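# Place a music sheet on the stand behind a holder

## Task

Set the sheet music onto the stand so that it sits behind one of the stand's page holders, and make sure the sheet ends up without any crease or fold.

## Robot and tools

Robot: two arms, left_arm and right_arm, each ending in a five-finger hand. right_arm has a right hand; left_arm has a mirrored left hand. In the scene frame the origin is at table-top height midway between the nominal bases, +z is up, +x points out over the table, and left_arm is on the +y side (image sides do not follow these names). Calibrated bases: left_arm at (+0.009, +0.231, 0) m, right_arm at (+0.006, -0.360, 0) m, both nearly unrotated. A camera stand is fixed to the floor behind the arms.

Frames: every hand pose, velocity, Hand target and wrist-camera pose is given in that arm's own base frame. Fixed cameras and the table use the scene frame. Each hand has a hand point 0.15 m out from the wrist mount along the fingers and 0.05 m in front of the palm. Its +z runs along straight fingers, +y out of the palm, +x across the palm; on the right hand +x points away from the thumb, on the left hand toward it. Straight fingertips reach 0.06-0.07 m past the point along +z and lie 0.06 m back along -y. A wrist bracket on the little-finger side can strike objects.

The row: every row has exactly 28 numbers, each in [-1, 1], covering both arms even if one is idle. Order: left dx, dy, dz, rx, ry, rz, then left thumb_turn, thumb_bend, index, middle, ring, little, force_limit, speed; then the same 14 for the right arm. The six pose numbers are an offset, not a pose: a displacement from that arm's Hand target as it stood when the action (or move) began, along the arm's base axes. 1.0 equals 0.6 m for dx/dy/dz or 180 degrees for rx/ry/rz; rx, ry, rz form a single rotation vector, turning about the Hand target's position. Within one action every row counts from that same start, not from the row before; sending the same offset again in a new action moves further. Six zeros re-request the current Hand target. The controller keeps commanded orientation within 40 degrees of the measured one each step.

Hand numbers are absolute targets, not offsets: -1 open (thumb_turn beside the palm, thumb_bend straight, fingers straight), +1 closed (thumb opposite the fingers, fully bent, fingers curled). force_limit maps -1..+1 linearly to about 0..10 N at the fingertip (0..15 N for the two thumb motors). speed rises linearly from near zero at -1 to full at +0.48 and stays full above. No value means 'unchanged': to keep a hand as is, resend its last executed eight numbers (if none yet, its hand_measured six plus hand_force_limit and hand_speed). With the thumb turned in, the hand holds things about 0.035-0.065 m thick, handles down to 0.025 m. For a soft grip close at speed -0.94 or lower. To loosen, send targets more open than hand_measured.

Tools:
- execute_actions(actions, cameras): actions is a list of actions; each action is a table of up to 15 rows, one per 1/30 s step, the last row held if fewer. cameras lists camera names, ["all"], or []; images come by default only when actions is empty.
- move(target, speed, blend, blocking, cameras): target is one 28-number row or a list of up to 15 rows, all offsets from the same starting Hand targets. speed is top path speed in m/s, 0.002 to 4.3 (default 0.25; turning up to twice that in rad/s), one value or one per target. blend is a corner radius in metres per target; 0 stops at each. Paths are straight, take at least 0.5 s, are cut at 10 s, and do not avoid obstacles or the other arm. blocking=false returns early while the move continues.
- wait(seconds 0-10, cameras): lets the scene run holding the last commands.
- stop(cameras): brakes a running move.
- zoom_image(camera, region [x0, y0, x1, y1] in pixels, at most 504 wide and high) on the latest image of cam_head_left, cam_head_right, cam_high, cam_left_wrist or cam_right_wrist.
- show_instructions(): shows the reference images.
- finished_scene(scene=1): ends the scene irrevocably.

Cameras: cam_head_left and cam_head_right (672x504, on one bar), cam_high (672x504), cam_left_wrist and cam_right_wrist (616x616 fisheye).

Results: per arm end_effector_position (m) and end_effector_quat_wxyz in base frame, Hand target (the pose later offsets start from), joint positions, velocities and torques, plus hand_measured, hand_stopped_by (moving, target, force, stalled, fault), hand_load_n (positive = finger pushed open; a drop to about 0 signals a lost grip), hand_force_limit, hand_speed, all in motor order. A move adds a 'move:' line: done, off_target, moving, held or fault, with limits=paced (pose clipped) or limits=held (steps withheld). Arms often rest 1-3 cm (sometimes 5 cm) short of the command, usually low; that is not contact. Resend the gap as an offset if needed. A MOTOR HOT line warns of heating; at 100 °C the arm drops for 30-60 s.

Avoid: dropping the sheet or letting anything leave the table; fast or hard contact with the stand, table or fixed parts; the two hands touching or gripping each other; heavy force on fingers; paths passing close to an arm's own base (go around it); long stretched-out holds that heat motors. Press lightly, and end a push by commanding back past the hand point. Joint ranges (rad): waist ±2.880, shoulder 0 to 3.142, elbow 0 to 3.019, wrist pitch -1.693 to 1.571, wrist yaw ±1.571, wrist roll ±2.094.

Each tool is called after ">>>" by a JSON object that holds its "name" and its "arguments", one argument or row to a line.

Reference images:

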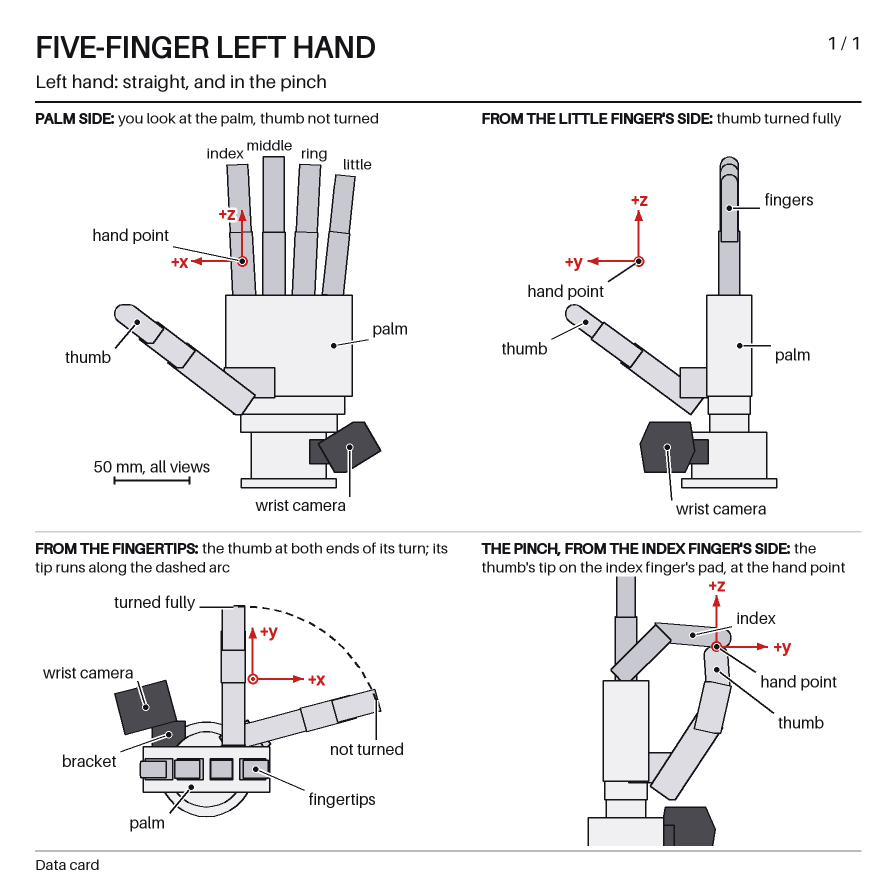

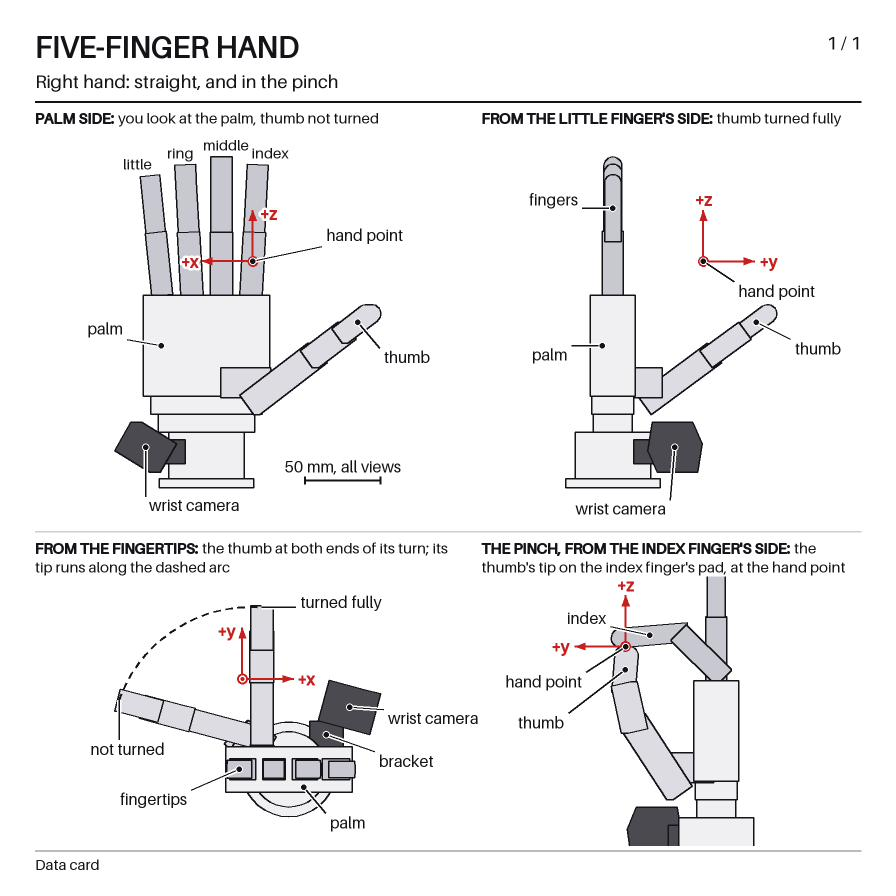

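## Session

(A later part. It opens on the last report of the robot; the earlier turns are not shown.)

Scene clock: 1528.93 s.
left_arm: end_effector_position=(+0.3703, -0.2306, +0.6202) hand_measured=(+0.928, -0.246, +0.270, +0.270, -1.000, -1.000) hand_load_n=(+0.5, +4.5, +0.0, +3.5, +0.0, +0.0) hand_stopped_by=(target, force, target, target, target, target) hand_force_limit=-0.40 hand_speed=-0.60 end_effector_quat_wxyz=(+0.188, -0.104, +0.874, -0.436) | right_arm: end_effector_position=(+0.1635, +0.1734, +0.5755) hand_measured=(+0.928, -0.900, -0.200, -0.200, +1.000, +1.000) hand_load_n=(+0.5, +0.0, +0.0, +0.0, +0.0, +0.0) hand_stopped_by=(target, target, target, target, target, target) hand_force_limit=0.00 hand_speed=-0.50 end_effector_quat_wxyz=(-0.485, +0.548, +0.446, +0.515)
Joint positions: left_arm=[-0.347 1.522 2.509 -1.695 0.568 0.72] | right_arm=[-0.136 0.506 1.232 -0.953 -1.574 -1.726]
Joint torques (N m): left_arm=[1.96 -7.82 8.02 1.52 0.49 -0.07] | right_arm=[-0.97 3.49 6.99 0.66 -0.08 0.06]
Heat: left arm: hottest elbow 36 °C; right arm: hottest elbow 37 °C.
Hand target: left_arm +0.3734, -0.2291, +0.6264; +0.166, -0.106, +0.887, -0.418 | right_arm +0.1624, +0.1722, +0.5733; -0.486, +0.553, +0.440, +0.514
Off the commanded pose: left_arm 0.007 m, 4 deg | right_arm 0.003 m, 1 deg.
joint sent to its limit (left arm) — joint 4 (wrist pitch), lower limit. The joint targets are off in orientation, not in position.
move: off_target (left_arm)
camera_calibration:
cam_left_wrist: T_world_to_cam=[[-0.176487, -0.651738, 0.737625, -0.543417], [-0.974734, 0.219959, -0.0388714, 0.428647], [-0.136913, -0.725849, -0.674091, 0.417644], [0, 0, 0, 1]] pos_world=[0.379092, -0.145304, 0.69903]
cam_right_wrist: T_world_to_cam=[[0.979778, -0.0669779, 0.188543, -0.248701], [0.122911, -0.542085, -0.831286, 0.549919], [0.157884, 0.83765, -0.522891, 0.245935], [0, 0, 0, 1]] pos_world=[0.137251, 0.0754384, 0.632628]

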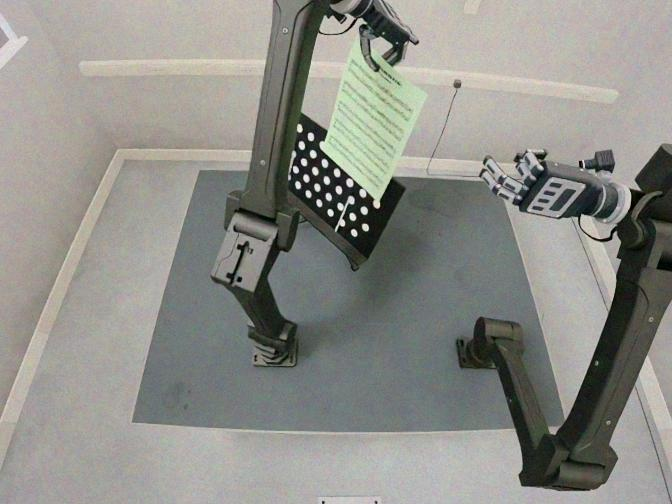

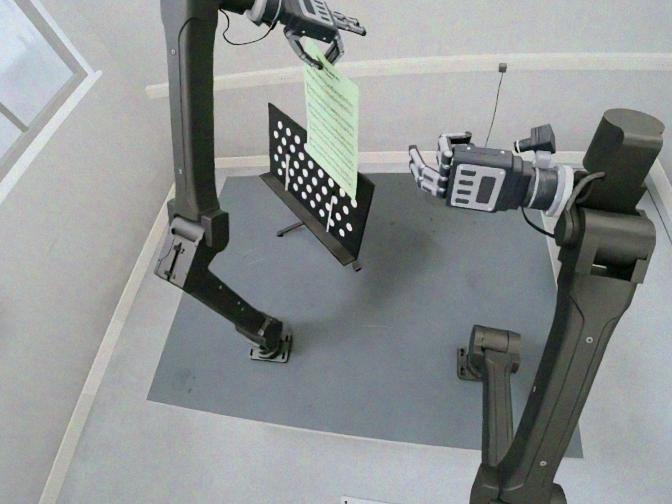

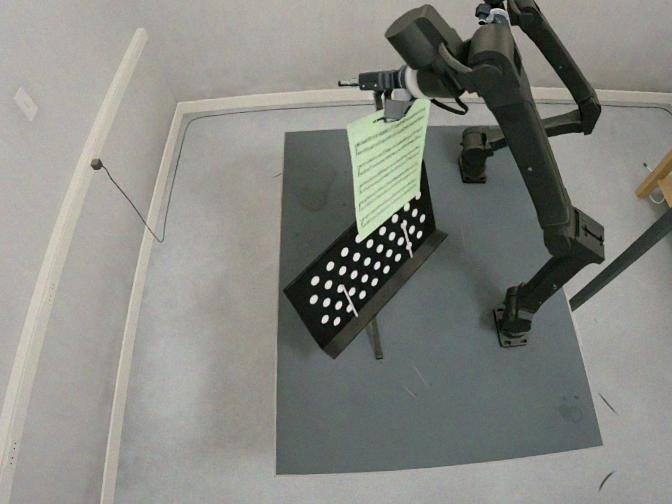

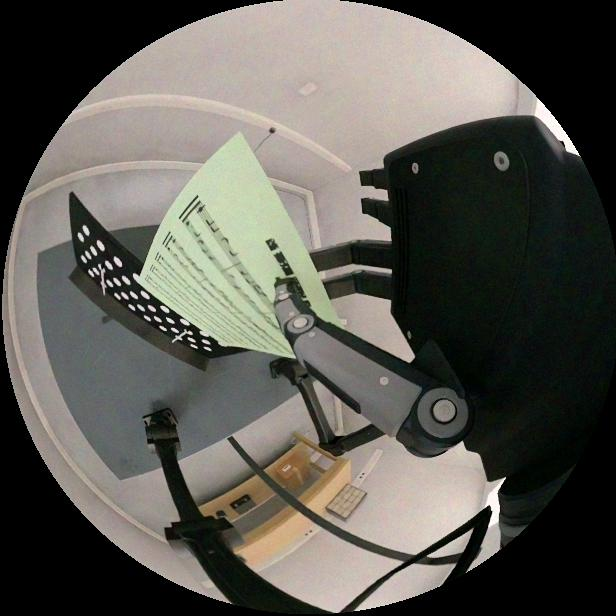

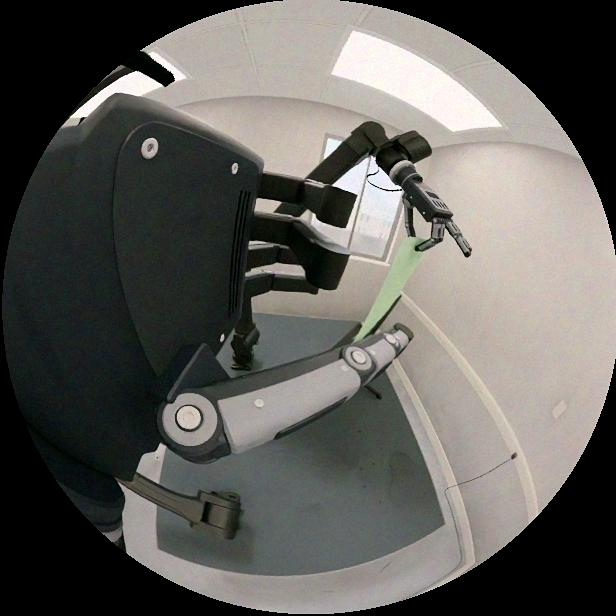

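>>> {"name": "move", "arguments": {
  "target": [
    [0,0,0.0,0,0,0,0.928,-0.1,0.27,0.27,-1,-1,-0.4,-0.6,-0.054,0.28,-0.2555,0,0,-0.194,0.928,-0.9,-0.2,-0.2,1,1,0,-0.5],
    [0,0,0.0,0,0,0,0.928,-0.1,0.27,0.27,-1,-1,-0.4,-0.6,0.1413,0.425,-0.539,0,0,-0.194,0.928,-0.9,-0.2,-0.2,1,1,0,-0.5]
  ],
  "speed": 0.12,
  "blend": 0.02,
  "cameras": ["all"]
}}

Scene clock: 1614.80 s.
left_arm: end_effector_position=(+0.3703, -0.2306, +0.6202) hand_measured=(+0.928, -0.246, +0.270, +0.270, -1.000, -1.000) hand_load_n=(+0.5, +4.5, +0.5, +3.0, +0.0, +0.0) hand_stopped_by=(target, force, target, target, target, target) hand_force_limit=-0.40 hand_speed=-0.60 end_effector_quat_wxyz=(+0.188, -0.104, +0.874, -0.436) | right_arm: end_effector_position=(+0.2425, +0.4283, +0.2477) hand_measured=(+0.928, -0.900, -0.200, -0.200, +1.000, +1.000) hand_load_n=(+0.0, +0.0, +0.0, +0.0, +0.0, +0.0) hand_stopped_by=(target, target, target, target, target, target) hand_force_limit=0.00 hand_speed=-0.50 end_effector_quat_wxyz=(-0.310, +0.663, +0.258, +0.631)
Joint positions: left_arm=[-0.347 1.522 2.509 -1.695 0.568 0.72] | right_arm=[1.362 1.194 0.578 0.602 0.534 -1.479]
Joint torques (N m): left_arm=[1.96 -7.71 8.01 1.52 0.5 -0.06] | right_arm=[-1.08 -5.19 8.36 2.59 0.08 -0.1]
Heat: left arm: hottest elbow 36 °C; right arm: hottest elbow 37 °C.
Hand target: left_arm +0.3734, -0.2291, +0.6264; +0.166, -0.106, +0.887, -0.418 | right_arm +0.2470, +0.4273, +0.2500; -0.309, +0.659, +0.254, +0.637
Off the commanded pose: left_arm 0.007 m, 4 deg | right_arm 0.005 m, 1 deg.
joint sent to its limit (left arm) — joint 4 (wrist pitch), lower limit. The joint targets are off in orientation, not in position.
move: off_target (left_arm)
camera_calibration:
cam_left_wrist: T_world_to_cam=[[-0.176125, -0.651716, 0.737731, -0.543626], [-0.9748, 0.219709, -0.0386301, 0.428467], [-0.13691, -0.725944, -0.673989, 0.417558], [0, 0, 0, 1]] pos_world=[0.379092, -0.145304, 0.69903]
cam_right_wrist: T_world_to_cam=[[0.767584, -0.616704, 0.174614, 0.0432481], [-0.225414, -0.514767, -0.827166, 0.47765], [0.600002, 0.595559, -0.534141, -0.152228], [0, 0, 0, 1]] pos_world=[0.165809, 0.36321, 0.306233]

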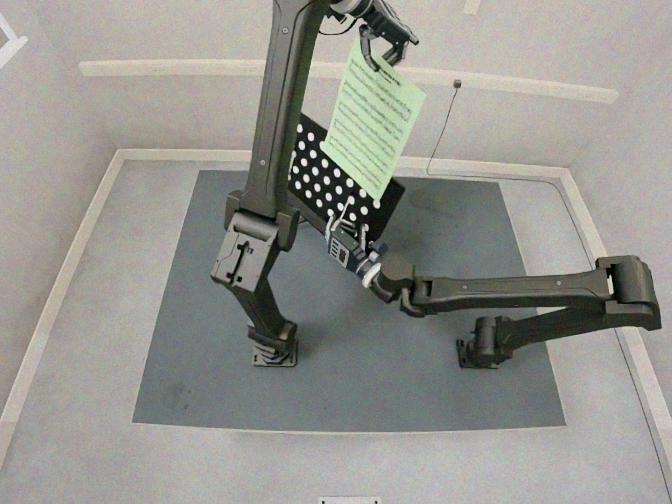

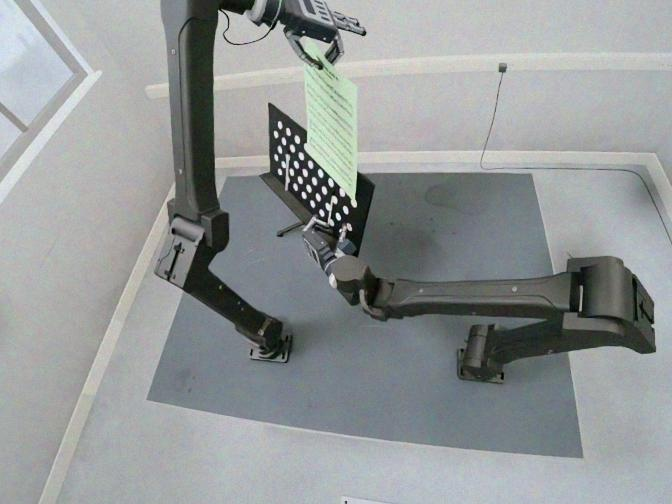

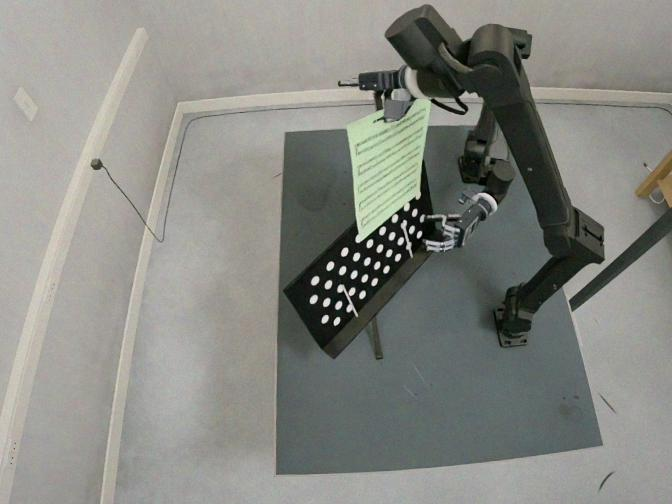

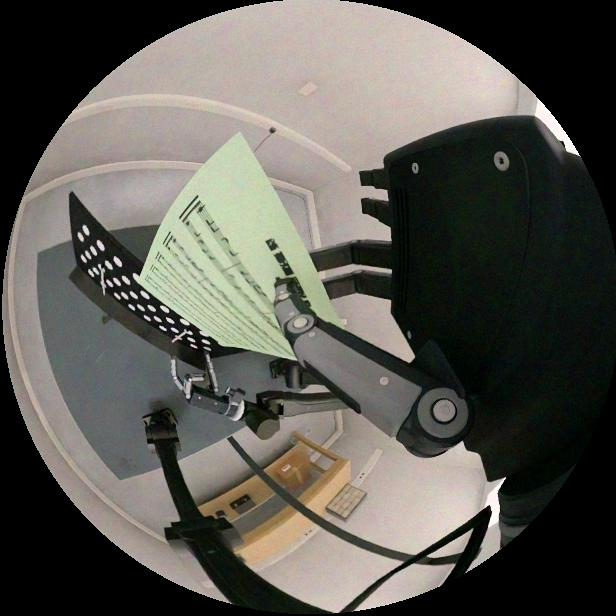

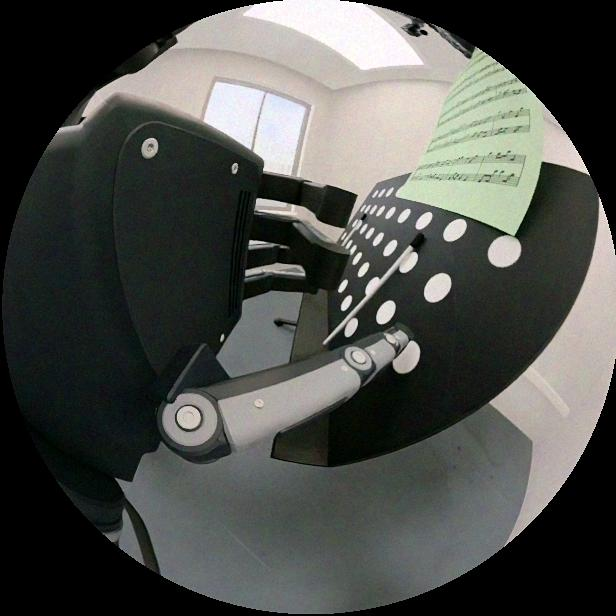

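Wonderful view of the holder.

>>> {"name": "zoom_image", "arguments": {
  "camera": "cam_right_wrist",
  "region": [300, 200, 440, 370]
}}

>>> {"name": "zoom_image", "arguments": {
  "camera": "cam_right_wrist",
  "region": [380, 215, 440, 275]
}}

>>> {"name": "zoom_image", "arguments": {
  "camera": "cam_right_wrist",
  "region": [300, 300, 370, 370]
}}

Scaled by 2.965 from the camera's 616x616 image, which has a finer 880x880 frame.

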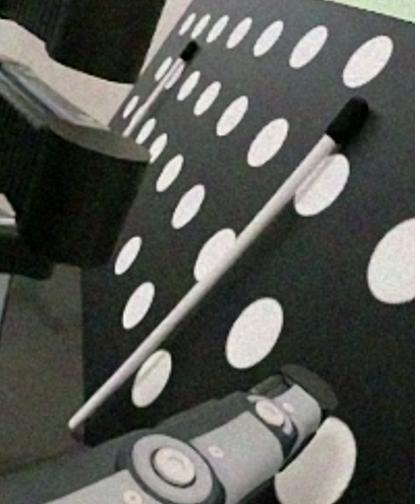

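Scaled by 8.400 from the camera's 616x616 image, which has a finer 880x880 frame.

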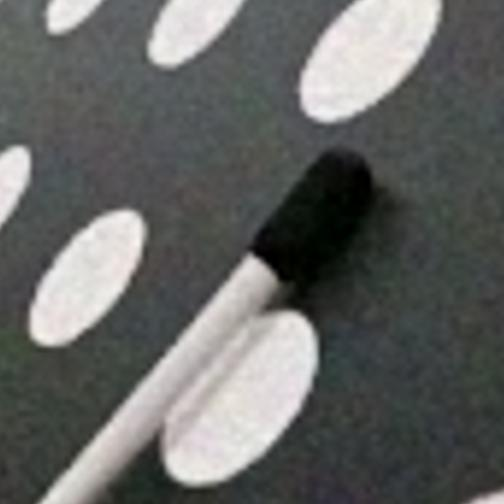

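Scaled by 7.200 from the camera's 616x616 image, which has a finer 880x880 frame.

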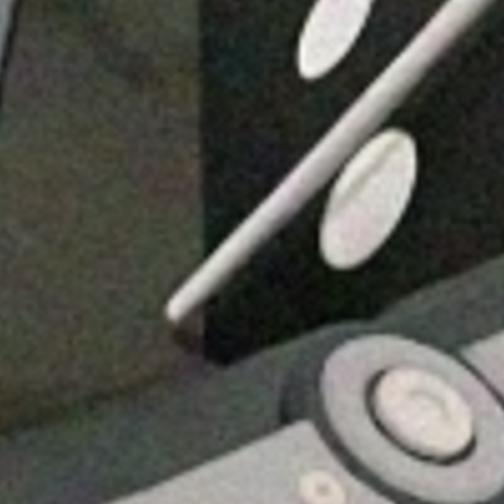

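>>> {"name": "move", "arguments": {
  "target": [0.0393,-0.0392,-0.022,0,0,0,0.928,-0.1,0.27,0.27,-1,-1,-0.4,-0.6,-0.047,-0.002,0,0,0,0,0.928,-0.9,-0.2,-0.2,1,1,0,-0.5],
  "speed": 0.06,
  "cameras": ["all"]
}}

>>> {"name": "zoom_image", "arguments": {
  "camera": "cam_right_wrist",
  "region": [320, 80, 560, 320]
}}

>>> {"name": "zoom_image", "arguments": {
  "camera": "cam_head_left",
  "region": [290, 120, 420, 260]
}}

>>> {"name": "zoom_image", "arguments": {
  "camera": "cam_head_right",
  "region": [270, 120, 400, 260]
}}

Scene clock: 1696.73 s.
left_arm: end_effector_position=(+0.3983, -0.2496, +0.6063) hand_measured=(+0.928, -0.246, +0.270, +0.270, -1.000, -1.000) hand_load_n=(+0.5, +4.0, +0.0, +3.0, +0.0, -0.5) hand_stopped_by=(target, force, target, target, target, target) hand_force_limit=-0.40 hand_speed=-0.60 end_effector_quat_wxyz=(+0.179, -0.108, +0.879, -0.428) | right_arm: end_effector_position=(+0.2230, +0.4261, +0.2429) hand_measured=(+0.928, -0.900, -0.200, -0.200, +1.000, +1.000) hand_load_n=(+0.5, +0.0, +0.0, +0.0, +0.0, -0.5) hand_stopped_by=(target, target, target, target, target, target) hand_force_limit=0.00 hand_speed=-0.50 end_effector_quat_wxyz=(-0.302, +0.666, +0.256, +0.632)
Joint positions: left_arm=[-0.373 1.607 2.573 -1.695 0.543 0.706] | right_arm=[1.425 1.193 0.567 0.602 0.613 -1.479]
Joint torques (N m): left_arm=[0.67 -9.58 8.14 1.48 0.32 -0.06] | right_arm=[0.38 -6.36 8.06 2.35 0.26 -0.09]
Heat: left arm: hottest elbow 36 °C; right arm: hottest elbow 39 °C.
Hand target: left_arm +0.3970, -0.2526, +0.6132; +0.166, -0.106, +0.887, -0.418 | right_arm +0.2188, +0.4261, +0.2499; -0.309, +0.659, +0.254, +0.636
Off the commanded pose: left_arm 0.008 m, 2 deg | right_arm 0.008 m, 1 deg.
joint sent to its limit (left arm) — joint 4 (wrist pitch), lower limit. The joint targets are off in orientation, not in position.
move: done
camera_calibration:
cam_left_wrist: T_world_to_cam=[[-0.158789, -0.664073, 0.730611, -0.546439], [-0.975571, 0.219316, -0.0126849, 0.443823], [-0.151811, -0.714778, -0.682676, 0.412175], [0, 0, 0, 1]] pos_world=[0.408785, -0.1656, 0.686246]
cam_right_wrist: T_world_to_cam=[[0.757891, -0.626845, 0.180737, 0.0626502], [-0.233464, -0.519301, -0.822084, 0.470579], [0.609176, 0.580855, -0.539919, -0.13612], [0, 0, 0, 1]] pos_world=[0.145302, 0.362709, 0.302038]

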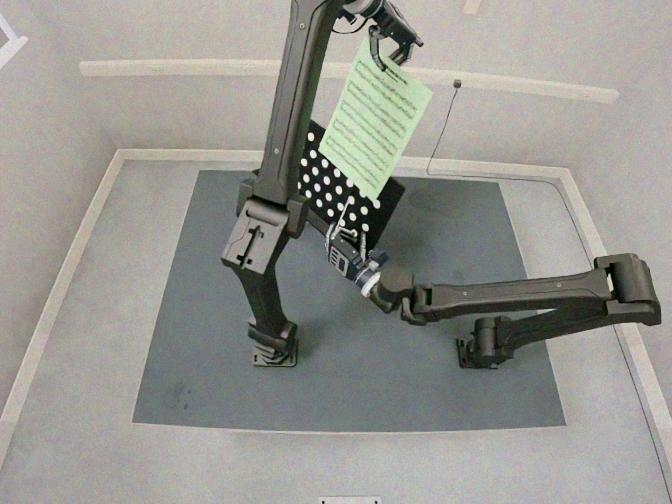

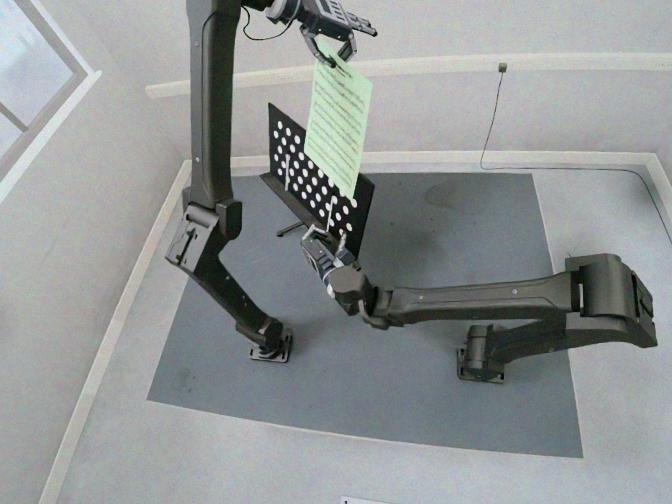

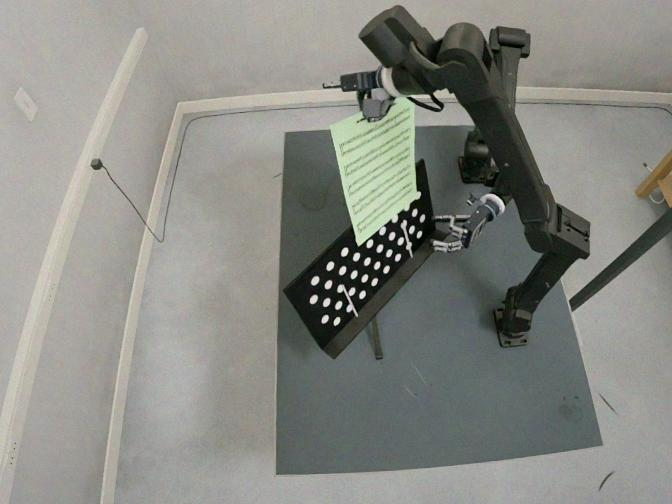

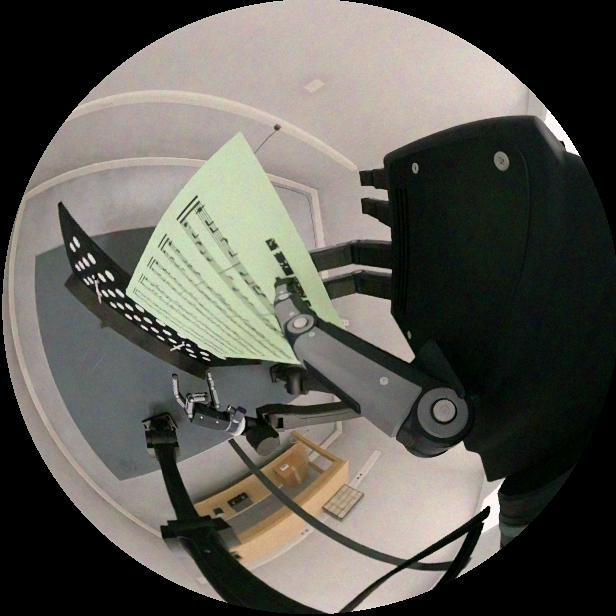

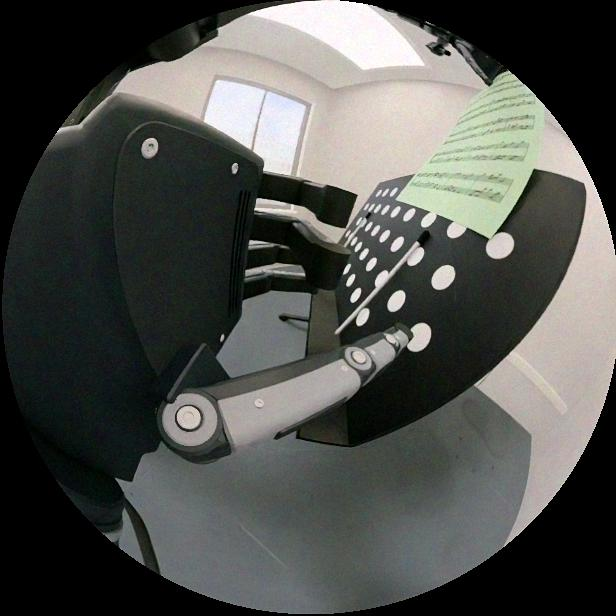

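Scaled by 2.100 from the camera's 616x616 image, which has a finer 880x880 frame.

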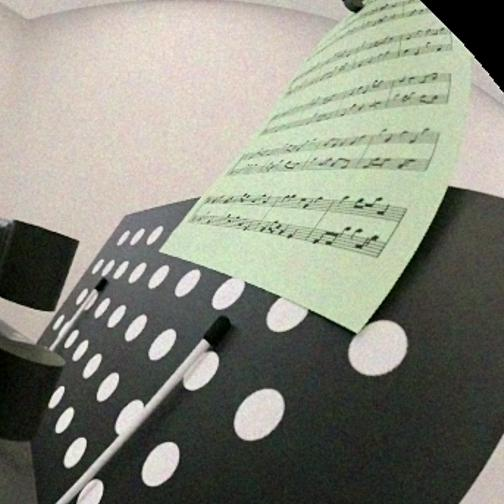

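Scaled by 3.600 from the camera's 672x504 image, which has a finer 960x720 frame.

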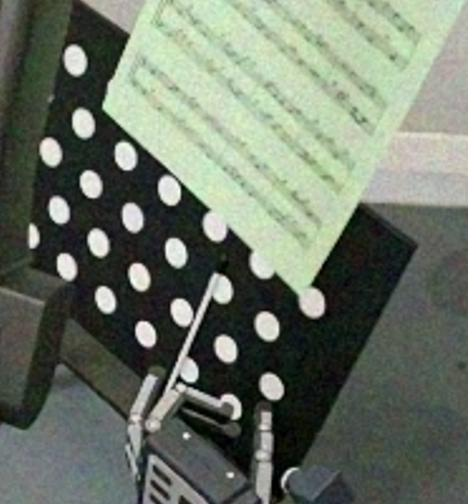

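Scaled by 3.600 from the camera's 672x504 image, which has a finer 960x720 frame.

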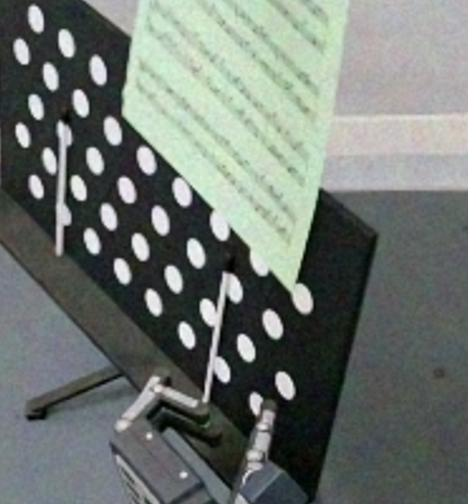

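>>> {"name": "move", "arguments": {
  "target": [0.0,0.0,-0.03,0,0,0,0.928,-0.1,0.27,0.27,-1,-1,-0.4,-0.6,0,0,0,0,0,0,0.928,-0.9,-0.2,-0.2,1,1,0,-0.5],
  "speed": 0.05,
  "cameras": ["cam_right_wrist","cam_head_left"]
}}

>>> {"name": "zoom_image", "arguments": {
  "camera": "cam_right_wrist",
  "region": [320, 80, 560, 320]
}}

Scene clock: 1709.47 s.
left_arm: end_effector_position=(+0.3996, -0.2510, +0.5994) hand_measured=(+0.928, -0.246, +0.270, +0.270, -1.000, -1.000) hand_load_n=(+0.5, +4.5, +0.0, +3.5, +0.0, +0.0) hand_stopped_by=(target, force, target, target, target, target) hand_force_limit=-0.40 hand_speed=-0.60 end_effector_quat_wxyz=(+0.172, -0.111, +0.883, -0.423) | right_arm: end_effector_position=(+0.2230, +0.4261, +0.2429) hand_measured=(+0.928, -0.900, -0.200, -0.200, +1.000, +1.000) hand_load_n=(+0.0, +0.0, +0.0, +0.0, +0.0, +0.0) hand_stopped_by=(target, target, target, target, target, target) hand_force_limit=0.00 hand_speed=-0.50 end_effector_quat_wxyz=(-0.302, +0.666, +0.256, +0.632)
Joint positions: left_arm=[-0.376 1.607 2.555 -1.695 0.54 0.706] | right_arm=[1.425 1.193 0.567 0.602 0.613 -1.479]
Joint torques (N m): left_arm=[0.62 -11.05 4.94 1.5 0.32 0.15] | right_arm=[0.38 -6.18 8.08 2.36 0.27 -0.1]
Heat: left arm: hottest elbow 37 °C; right arm: hottest elbow 39 °C.
Hand target: left_arm +0.3970, -0.2527, +0.5952; +0.166, -0.106, +0.887, -0.418 | right_arm +0.2188, +0.4261, +0.2499; -0.309, +0.659, +0.254, +0.636
Off the commanded pose: left_arm 0.005 m, 1 deg | right_arm 0.008 m, 1 deg.
move: done
camera_calibration:
cam_right_wrist: T_world_to_cam=[[0.757891, -0.626845, 0.180737, 0.0626502], [-0.233464, -0.519301, -0.822084, 0.470579], [0.609176, 0.580855, -0.539919, -0.13612], [0, 0, 0, 1]] pos_world=[0.145302, 0.362709, 0.302038]
Images, in order (width x height): cam_head_left 672x504, cam_right_wrist 616x616.

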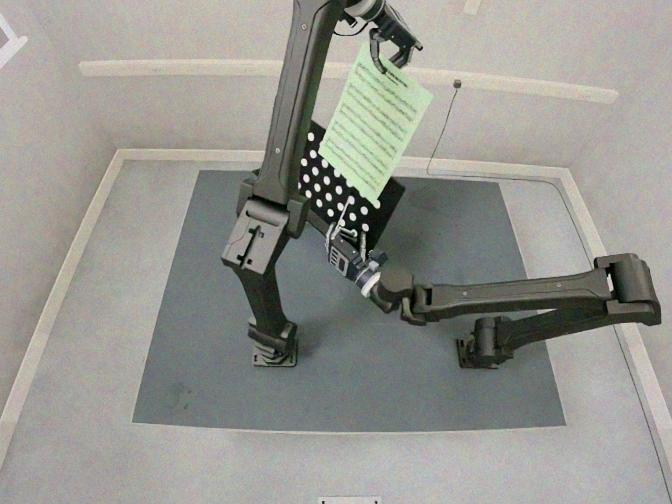

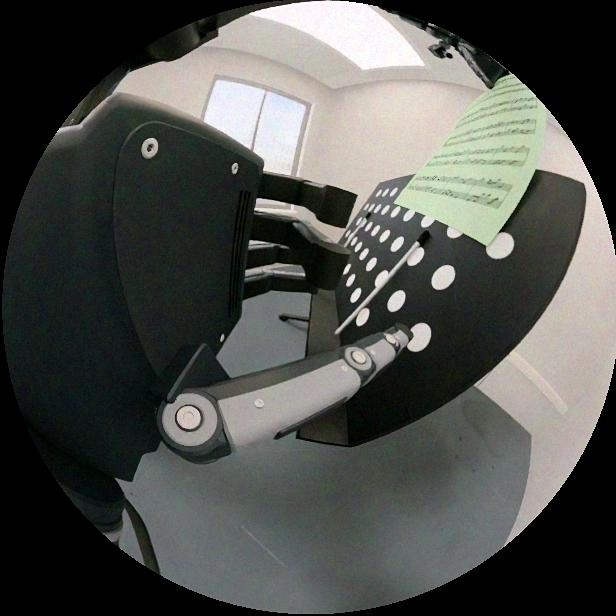

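Scaled by 2.100 from the camera's 616x616 image, which has a finer 880x880 frame.

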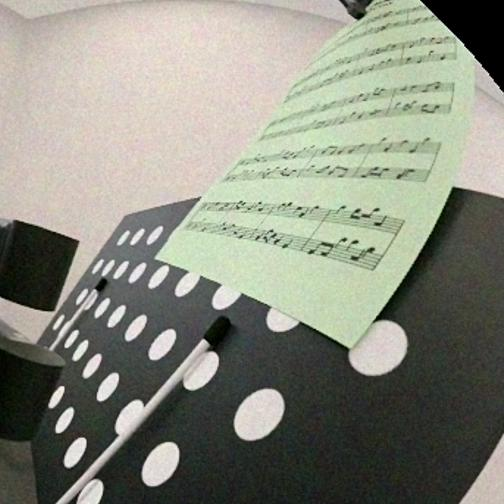

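>>> {"name": "move", "arguments": {
  "target": [0.0,0.0,-0.022,0,0,0,0.928,-0.1,0.27,0.27,-1,-1,-0.4,-0.6,0,0,0,0,0,0,0.928,-0.9,-0.2,-0.2,1,1,0,-0.5],
  "speed": 0.05,
  "cameras": ["cam_right_wrist"]
}}

>>> {"name": "zoom_image", "arguments": {
  "camera": "cam_right_wrist",
  "region": [360, 160, 500, 300]
}}

Scene clock: 1720.77 s.
left_arm: end_effector_position=(+0.3999, -0.2508, +0.5760) hand_measured=(+0.928, -0.246, +0.270, +0.270, -1.000, -1.000) hand_load_n=(+0.5, +4.5, +0.0, +3.5, -0.5, +0.0) hand_stopped_by=(target, force, target, target, target, target) hand_force_limit=-0.40 hand_speed=-0.60 end_effector_quat_wxyz=(+0.155, -0.117, +0.890, -0.413) | right_arm: end_effector_position=(+0.2230, +0.4261, +0.2429) hand_measured=(+0.928, -0.900, -0.200, -0.200, +1.000, +1.000) hand_load_n=(+0.0, +0.0, +0.0, +0.0, -0.5, +0.0) hand_stopped_by=(target, target, target, target, target, target) hand_force_limit=0.00 hand_speed=-0.50 end_effector_quat_wxyz=(-0.302, +0.666, +0.256, +0.632)
Joint positions: left_arm=[-0.376 1.563 2.424 -1.652 0.539 0.708] | right_arm=[1.425 1.193 0.567 0.602 0.613 -1.479]
Joint torques (N m): left_arm=[0.62 -12.34 5.39 2.8 0.35 0.13] | right_arm=[0.38 -6.42 7.99 2.32 0.25 -0.08]
Heat: left arm: hottest elbow 36 °C; right arm: hottest elbow 39 °C.
Hand target: left_arm +0.3969, -0.2526, +0.5821; +0.166, -0.106, +0.887, -0.418 | right_arm +0.2188, +0.4261, +0.2499; -0.309, +0.659, +0.254, +0.636
Off the commanded pose: left_arm 0.007 m, 2 deg | right_arm 0.008 m, 1 deg.
move: done
camera_calibration:
cam_right_wrist: T_world_to_cam=[[0.757891, -0.626845, 0.180737, 0.0626502], [-0.233464, -0.519301, -0.822084, 0.470579], [0.609176, 0.580855, -0.539919, -0.13612], [0, 0, 0, 1]] pos_world=[0.145302, 0.362709, 0.302038]
Images, in order (width x height): cam_right_wrist 616x616.

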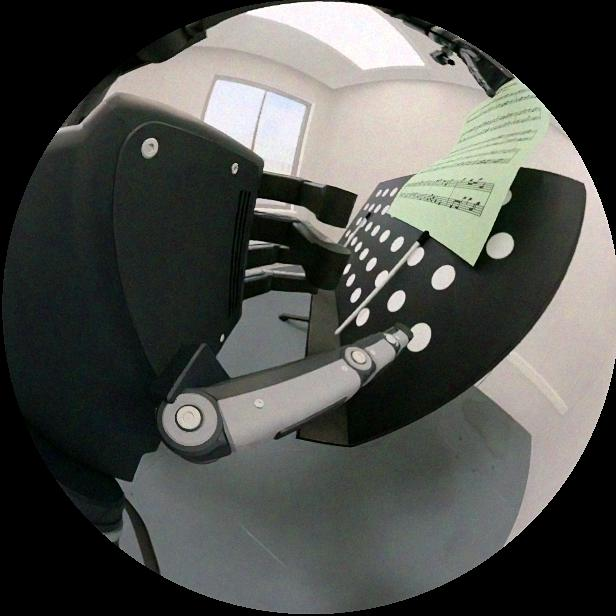

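Scaled by 3.600 from the camera's 616x616 image, which has a finer 880x880 frame.

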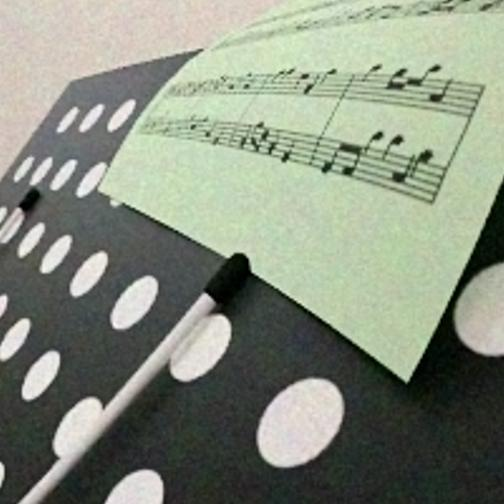

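>>> {"name": "move", "arguments": {
  "target": [0.0,0.0,-0.015,0,0,0,0.928,-0.1,0.27,0.27,-1,-1,-0.4,-0.6,0,0,0,0,0,0,0.928,-0.9,-0.2,-0.2,1,1,0,-0.5],
  "speed": 0.05,
  "cameras": ["cam_right_wrist","cam_head_left"]
}}

>>> {"name": "zoom_image", "arguments": {
  "camera": "cam_right_wrist",
  "region": [360, 160, 500, 300]
}}

Scene clock: 1735.33 s.
left_arm: end_effector_position=(+0.4012, -0.2513, +0.5658) hand_measured=(+0.928, -0.246, +0.270, +0.270, -1.000, -1.000) hand_load_n=(+1.0, +4.5, +0.0, +3.0, +0.0, +0.0) hand_stopped_by=(target, force, target, target, target, target) hand_force_limit=-0.40 hand_speed=-0.60 end_effector_quat_wxyz=(+0.154, -0.118, +0.890, -0.412) | right_arm: end_effector_position=(+0.2230, +0.4261, +0.2429) hand_measured=(+0.928, -0.900, -0.200, -0.200, +1.000, +1.000) hand_load_n=(+0.0, +0.0, +0.0, +0.0, +0.5, +0.0) hand_stopped_by=(target, target, target, target, target, target) hand_force_limit=0.00 hand_speed=-0.50 end_effector_quat_wxyz=(-0.302, +0.666, +0.256, +0.632)
Joint positions: left_arm=[-0.376 1.535 2.351 -1.61 0.539 0.708] | right_arm=[1.425 1.193 0.567 0.602 0.613 -1.479]
Joint torques (N m): left_arm=[0.67 -12.51 5.57 2.81 0.35 0.14] | right_arm=[0.44 -6.36 8.05 2.35 0.26 -0.1]
Heat: left arm: hottest elbow 35 °C; right arm: hottest elbow 39 °C.
Hand target: left_arm +0.3969, -0.2526, +0.5730; +0.166, -0.106, +0.887, -0.418 | right_arm +0.2188, +0.4261, +0.2499; -0.309, +0.659, +0.254, +0.636
Off the commanded pose: left_arm 0.009 m, 2 deg | right_arm 0.008 m, 1 deg.
move: done
camera_calibration:
cam_right_wrist: T_world_to_cam=[[0.757891, -0.626845, 0.180737, 0.0626502], [-0.233464, -0.519301, -0.822084, 0.470579], [0.609176, 0.580855, -0.539919, -0.13612], [0, 0, 0, 1]] pos_world=[0.145302, 0.362709, 0.302038]
Images, in order (width x height): cam_head_left 672x504, cam_right_wrist 616x616.

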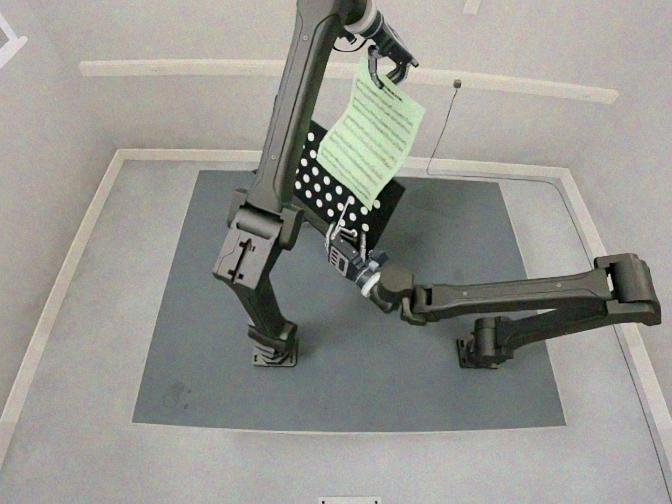

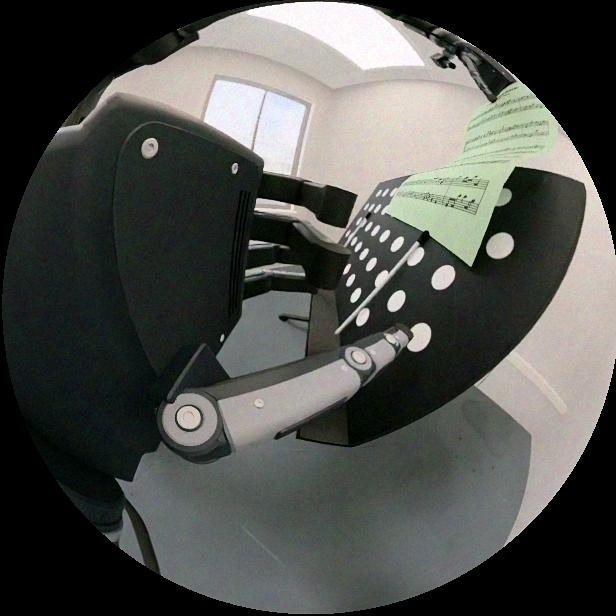

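Scaled by 3.600 from the camera's 616x616 image, which has a finer 880x880 frame.

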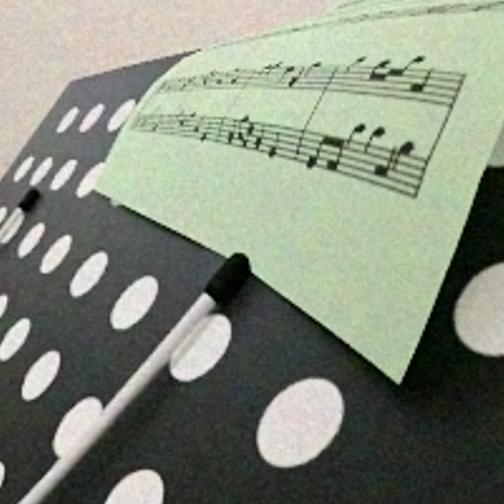

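>>> {"name": "move", "arguments": {
  "target": [0.0,0.0,0.025,0,0,0,0.928,-0.1,0.27,0.27,-1,-1,-0.4,-0.6,0.0787,0.0658,-0.015,0.018,0.105,-0.2417,0.928,-0.9,-0.2,-0.2,1,1,0,-0.5],
  "speed": 0.08,
  "cameras": ["all"]
}}

>>> {"name": "zoom_image", "arguments": {
  "camera": "cam_head_left",
  "region": [290, 120, 420, 280]
}}

>>> {"name": "zoom_image", "arguments": {
  "camera": "cam_head_right",
  "region": [270, 120, 400, 280]
}}

>>> {"name": "zoom_image", "arguments": {
  "camera": "cam_right_wrist",
  "region": [300, 150, 560, 410]
}}

Scene clock: 1791.13 s.
left_arm: end_effector_position=(+0.3944, -0.2486, +0.5825) hand_measured=(+0.928, -0.246, +0.270, +0.270, -1.000, -1.000) hand_load_n=(+0.5, +4.5, +0.0, +3.5, +0.0, +0.0) hand_stopped_by=(target, force, target, target, target, target) hand_force_limit=-0.40 hand_speed=-0.60 end_effector_quat_wxyz=(+0.162, -0.114, +0.887, -0.417) | right_arm: end_effector_position=(+0.2579, +0.4508, +0.2204) hand_measured=(+0.928, -0.900, -0.200, -0.200, +1.000, +1.000) hand_load_n=(+0.0, +0.0, +0.0, +0.0, +0.0, +0.0) hand_stopped_by=(target, target, target, target, target, target) hand_force_limit=0.00 hand_speed=-0.50 end_effector_quat_wxyz=(-0.091, +0.796, -0.056, +0.596)
Joint positions: left_arm=[-0.376 1.547 2.421 -1.647 0.539 0.708] | right_arm=[1.411 1.573 1.206 -0.504 1.206 -0.511]
Joint torques (N m): left_arm=[0.62 -8.76 8.88 1.46 0.36 0.13] | right_arm=[-1.08 -10.58 13.57 0.5 0.86 0.07]
Heat: left arm: hottest shoulder 34 °C; right arm: hottest elbow 40 °C.
Hand target: left_arm +0.3969, -0.2526, +0.5880; +0.166, -0.106, +0.887, -0.418 | right_arm +0.2661, +0.4656, +0.2410; -0.107, +0.791, -0.078, +0.598
Off the commanded pose: left_arm 0.007 m, 1 deg | right_arm 0.027 m, 3 deg.
move: off_target (right_arm)
camera_calibration:
cam_left_wrist: T_world_to_cam=[[-0.130726, -0.678386, 0.722983, -0.539275], [-0.975002, 0.220126, 0.0302532, 0.4145], [-0.179671, -0.700955, -0.690204, 0.41484], [0, 0, 0, 1]] pos_world=[0.408176, -0.166295, 0.663671]
cam_right_wrist: T_world_to_cam=[[0.15231, -0.988121, 0.0204496, 0.410096], [-0.726473, -0.12596, -0.675553, 0.3906], [0.670104, 0.0880376, -0.737028, 0.0660822], [0, 0, 0, 1]] pos_world=[0.177016, 0.448606, 0.304189]

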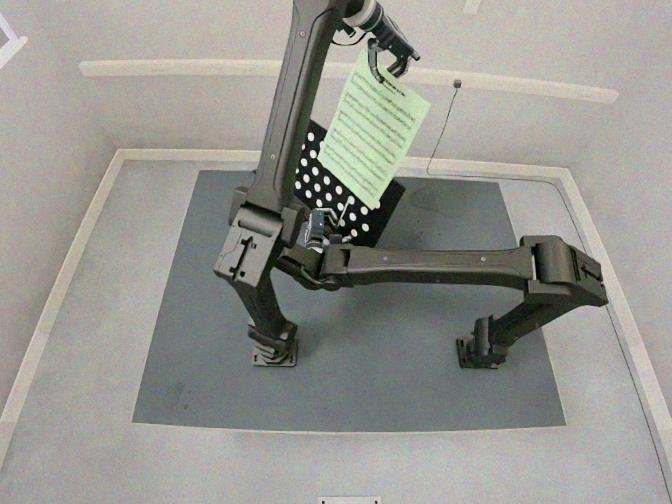

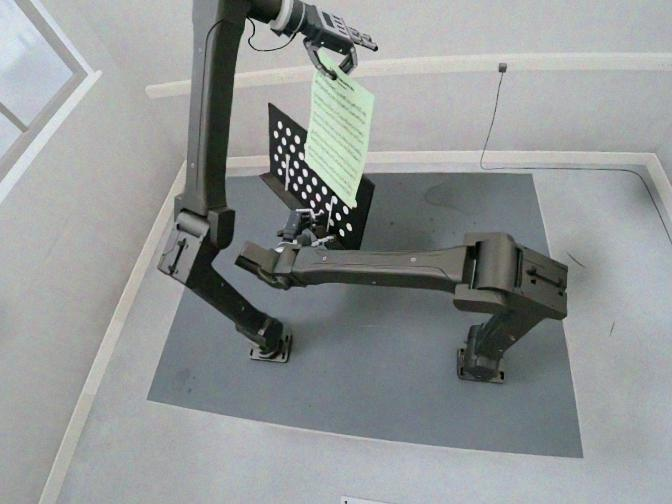

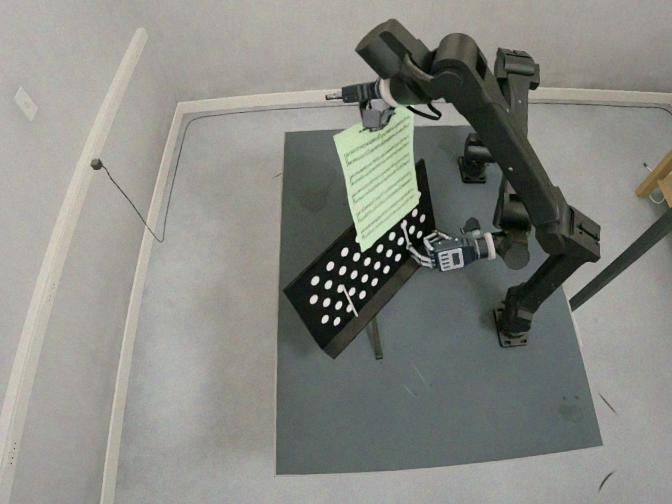

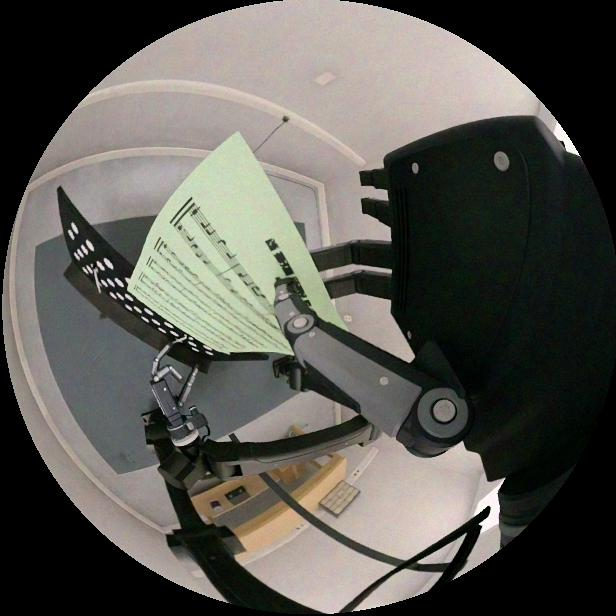

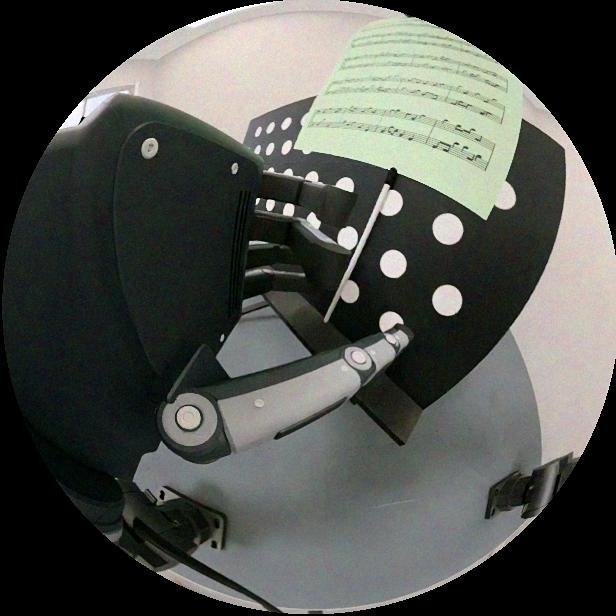

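Scaled by 3.150 from the camera's 672x504 image, which has a finer 960x720 frame.

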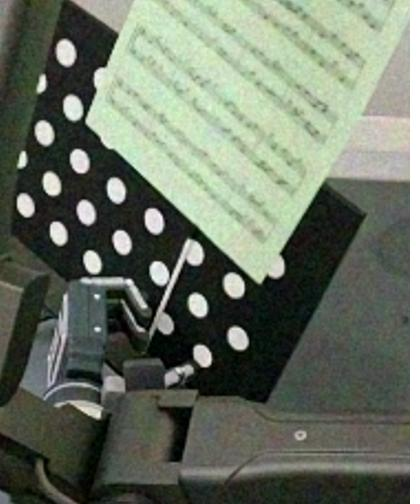

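Scaled by 3.150 from the camera's 672x504 image, which has a finer 960x720 frame.

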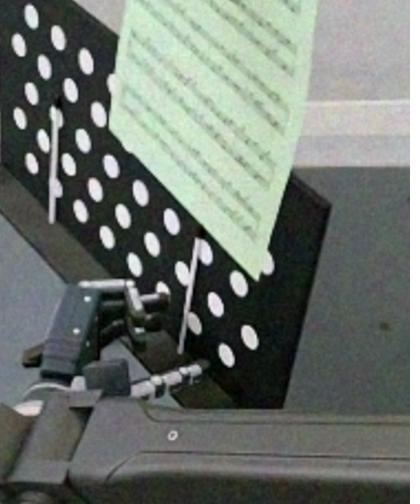

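Scaled by 1.938 from the camera's 616x616 image, which has a finer 880x880 frame.

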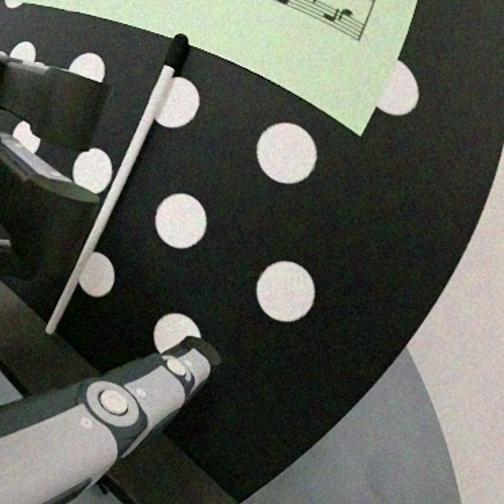

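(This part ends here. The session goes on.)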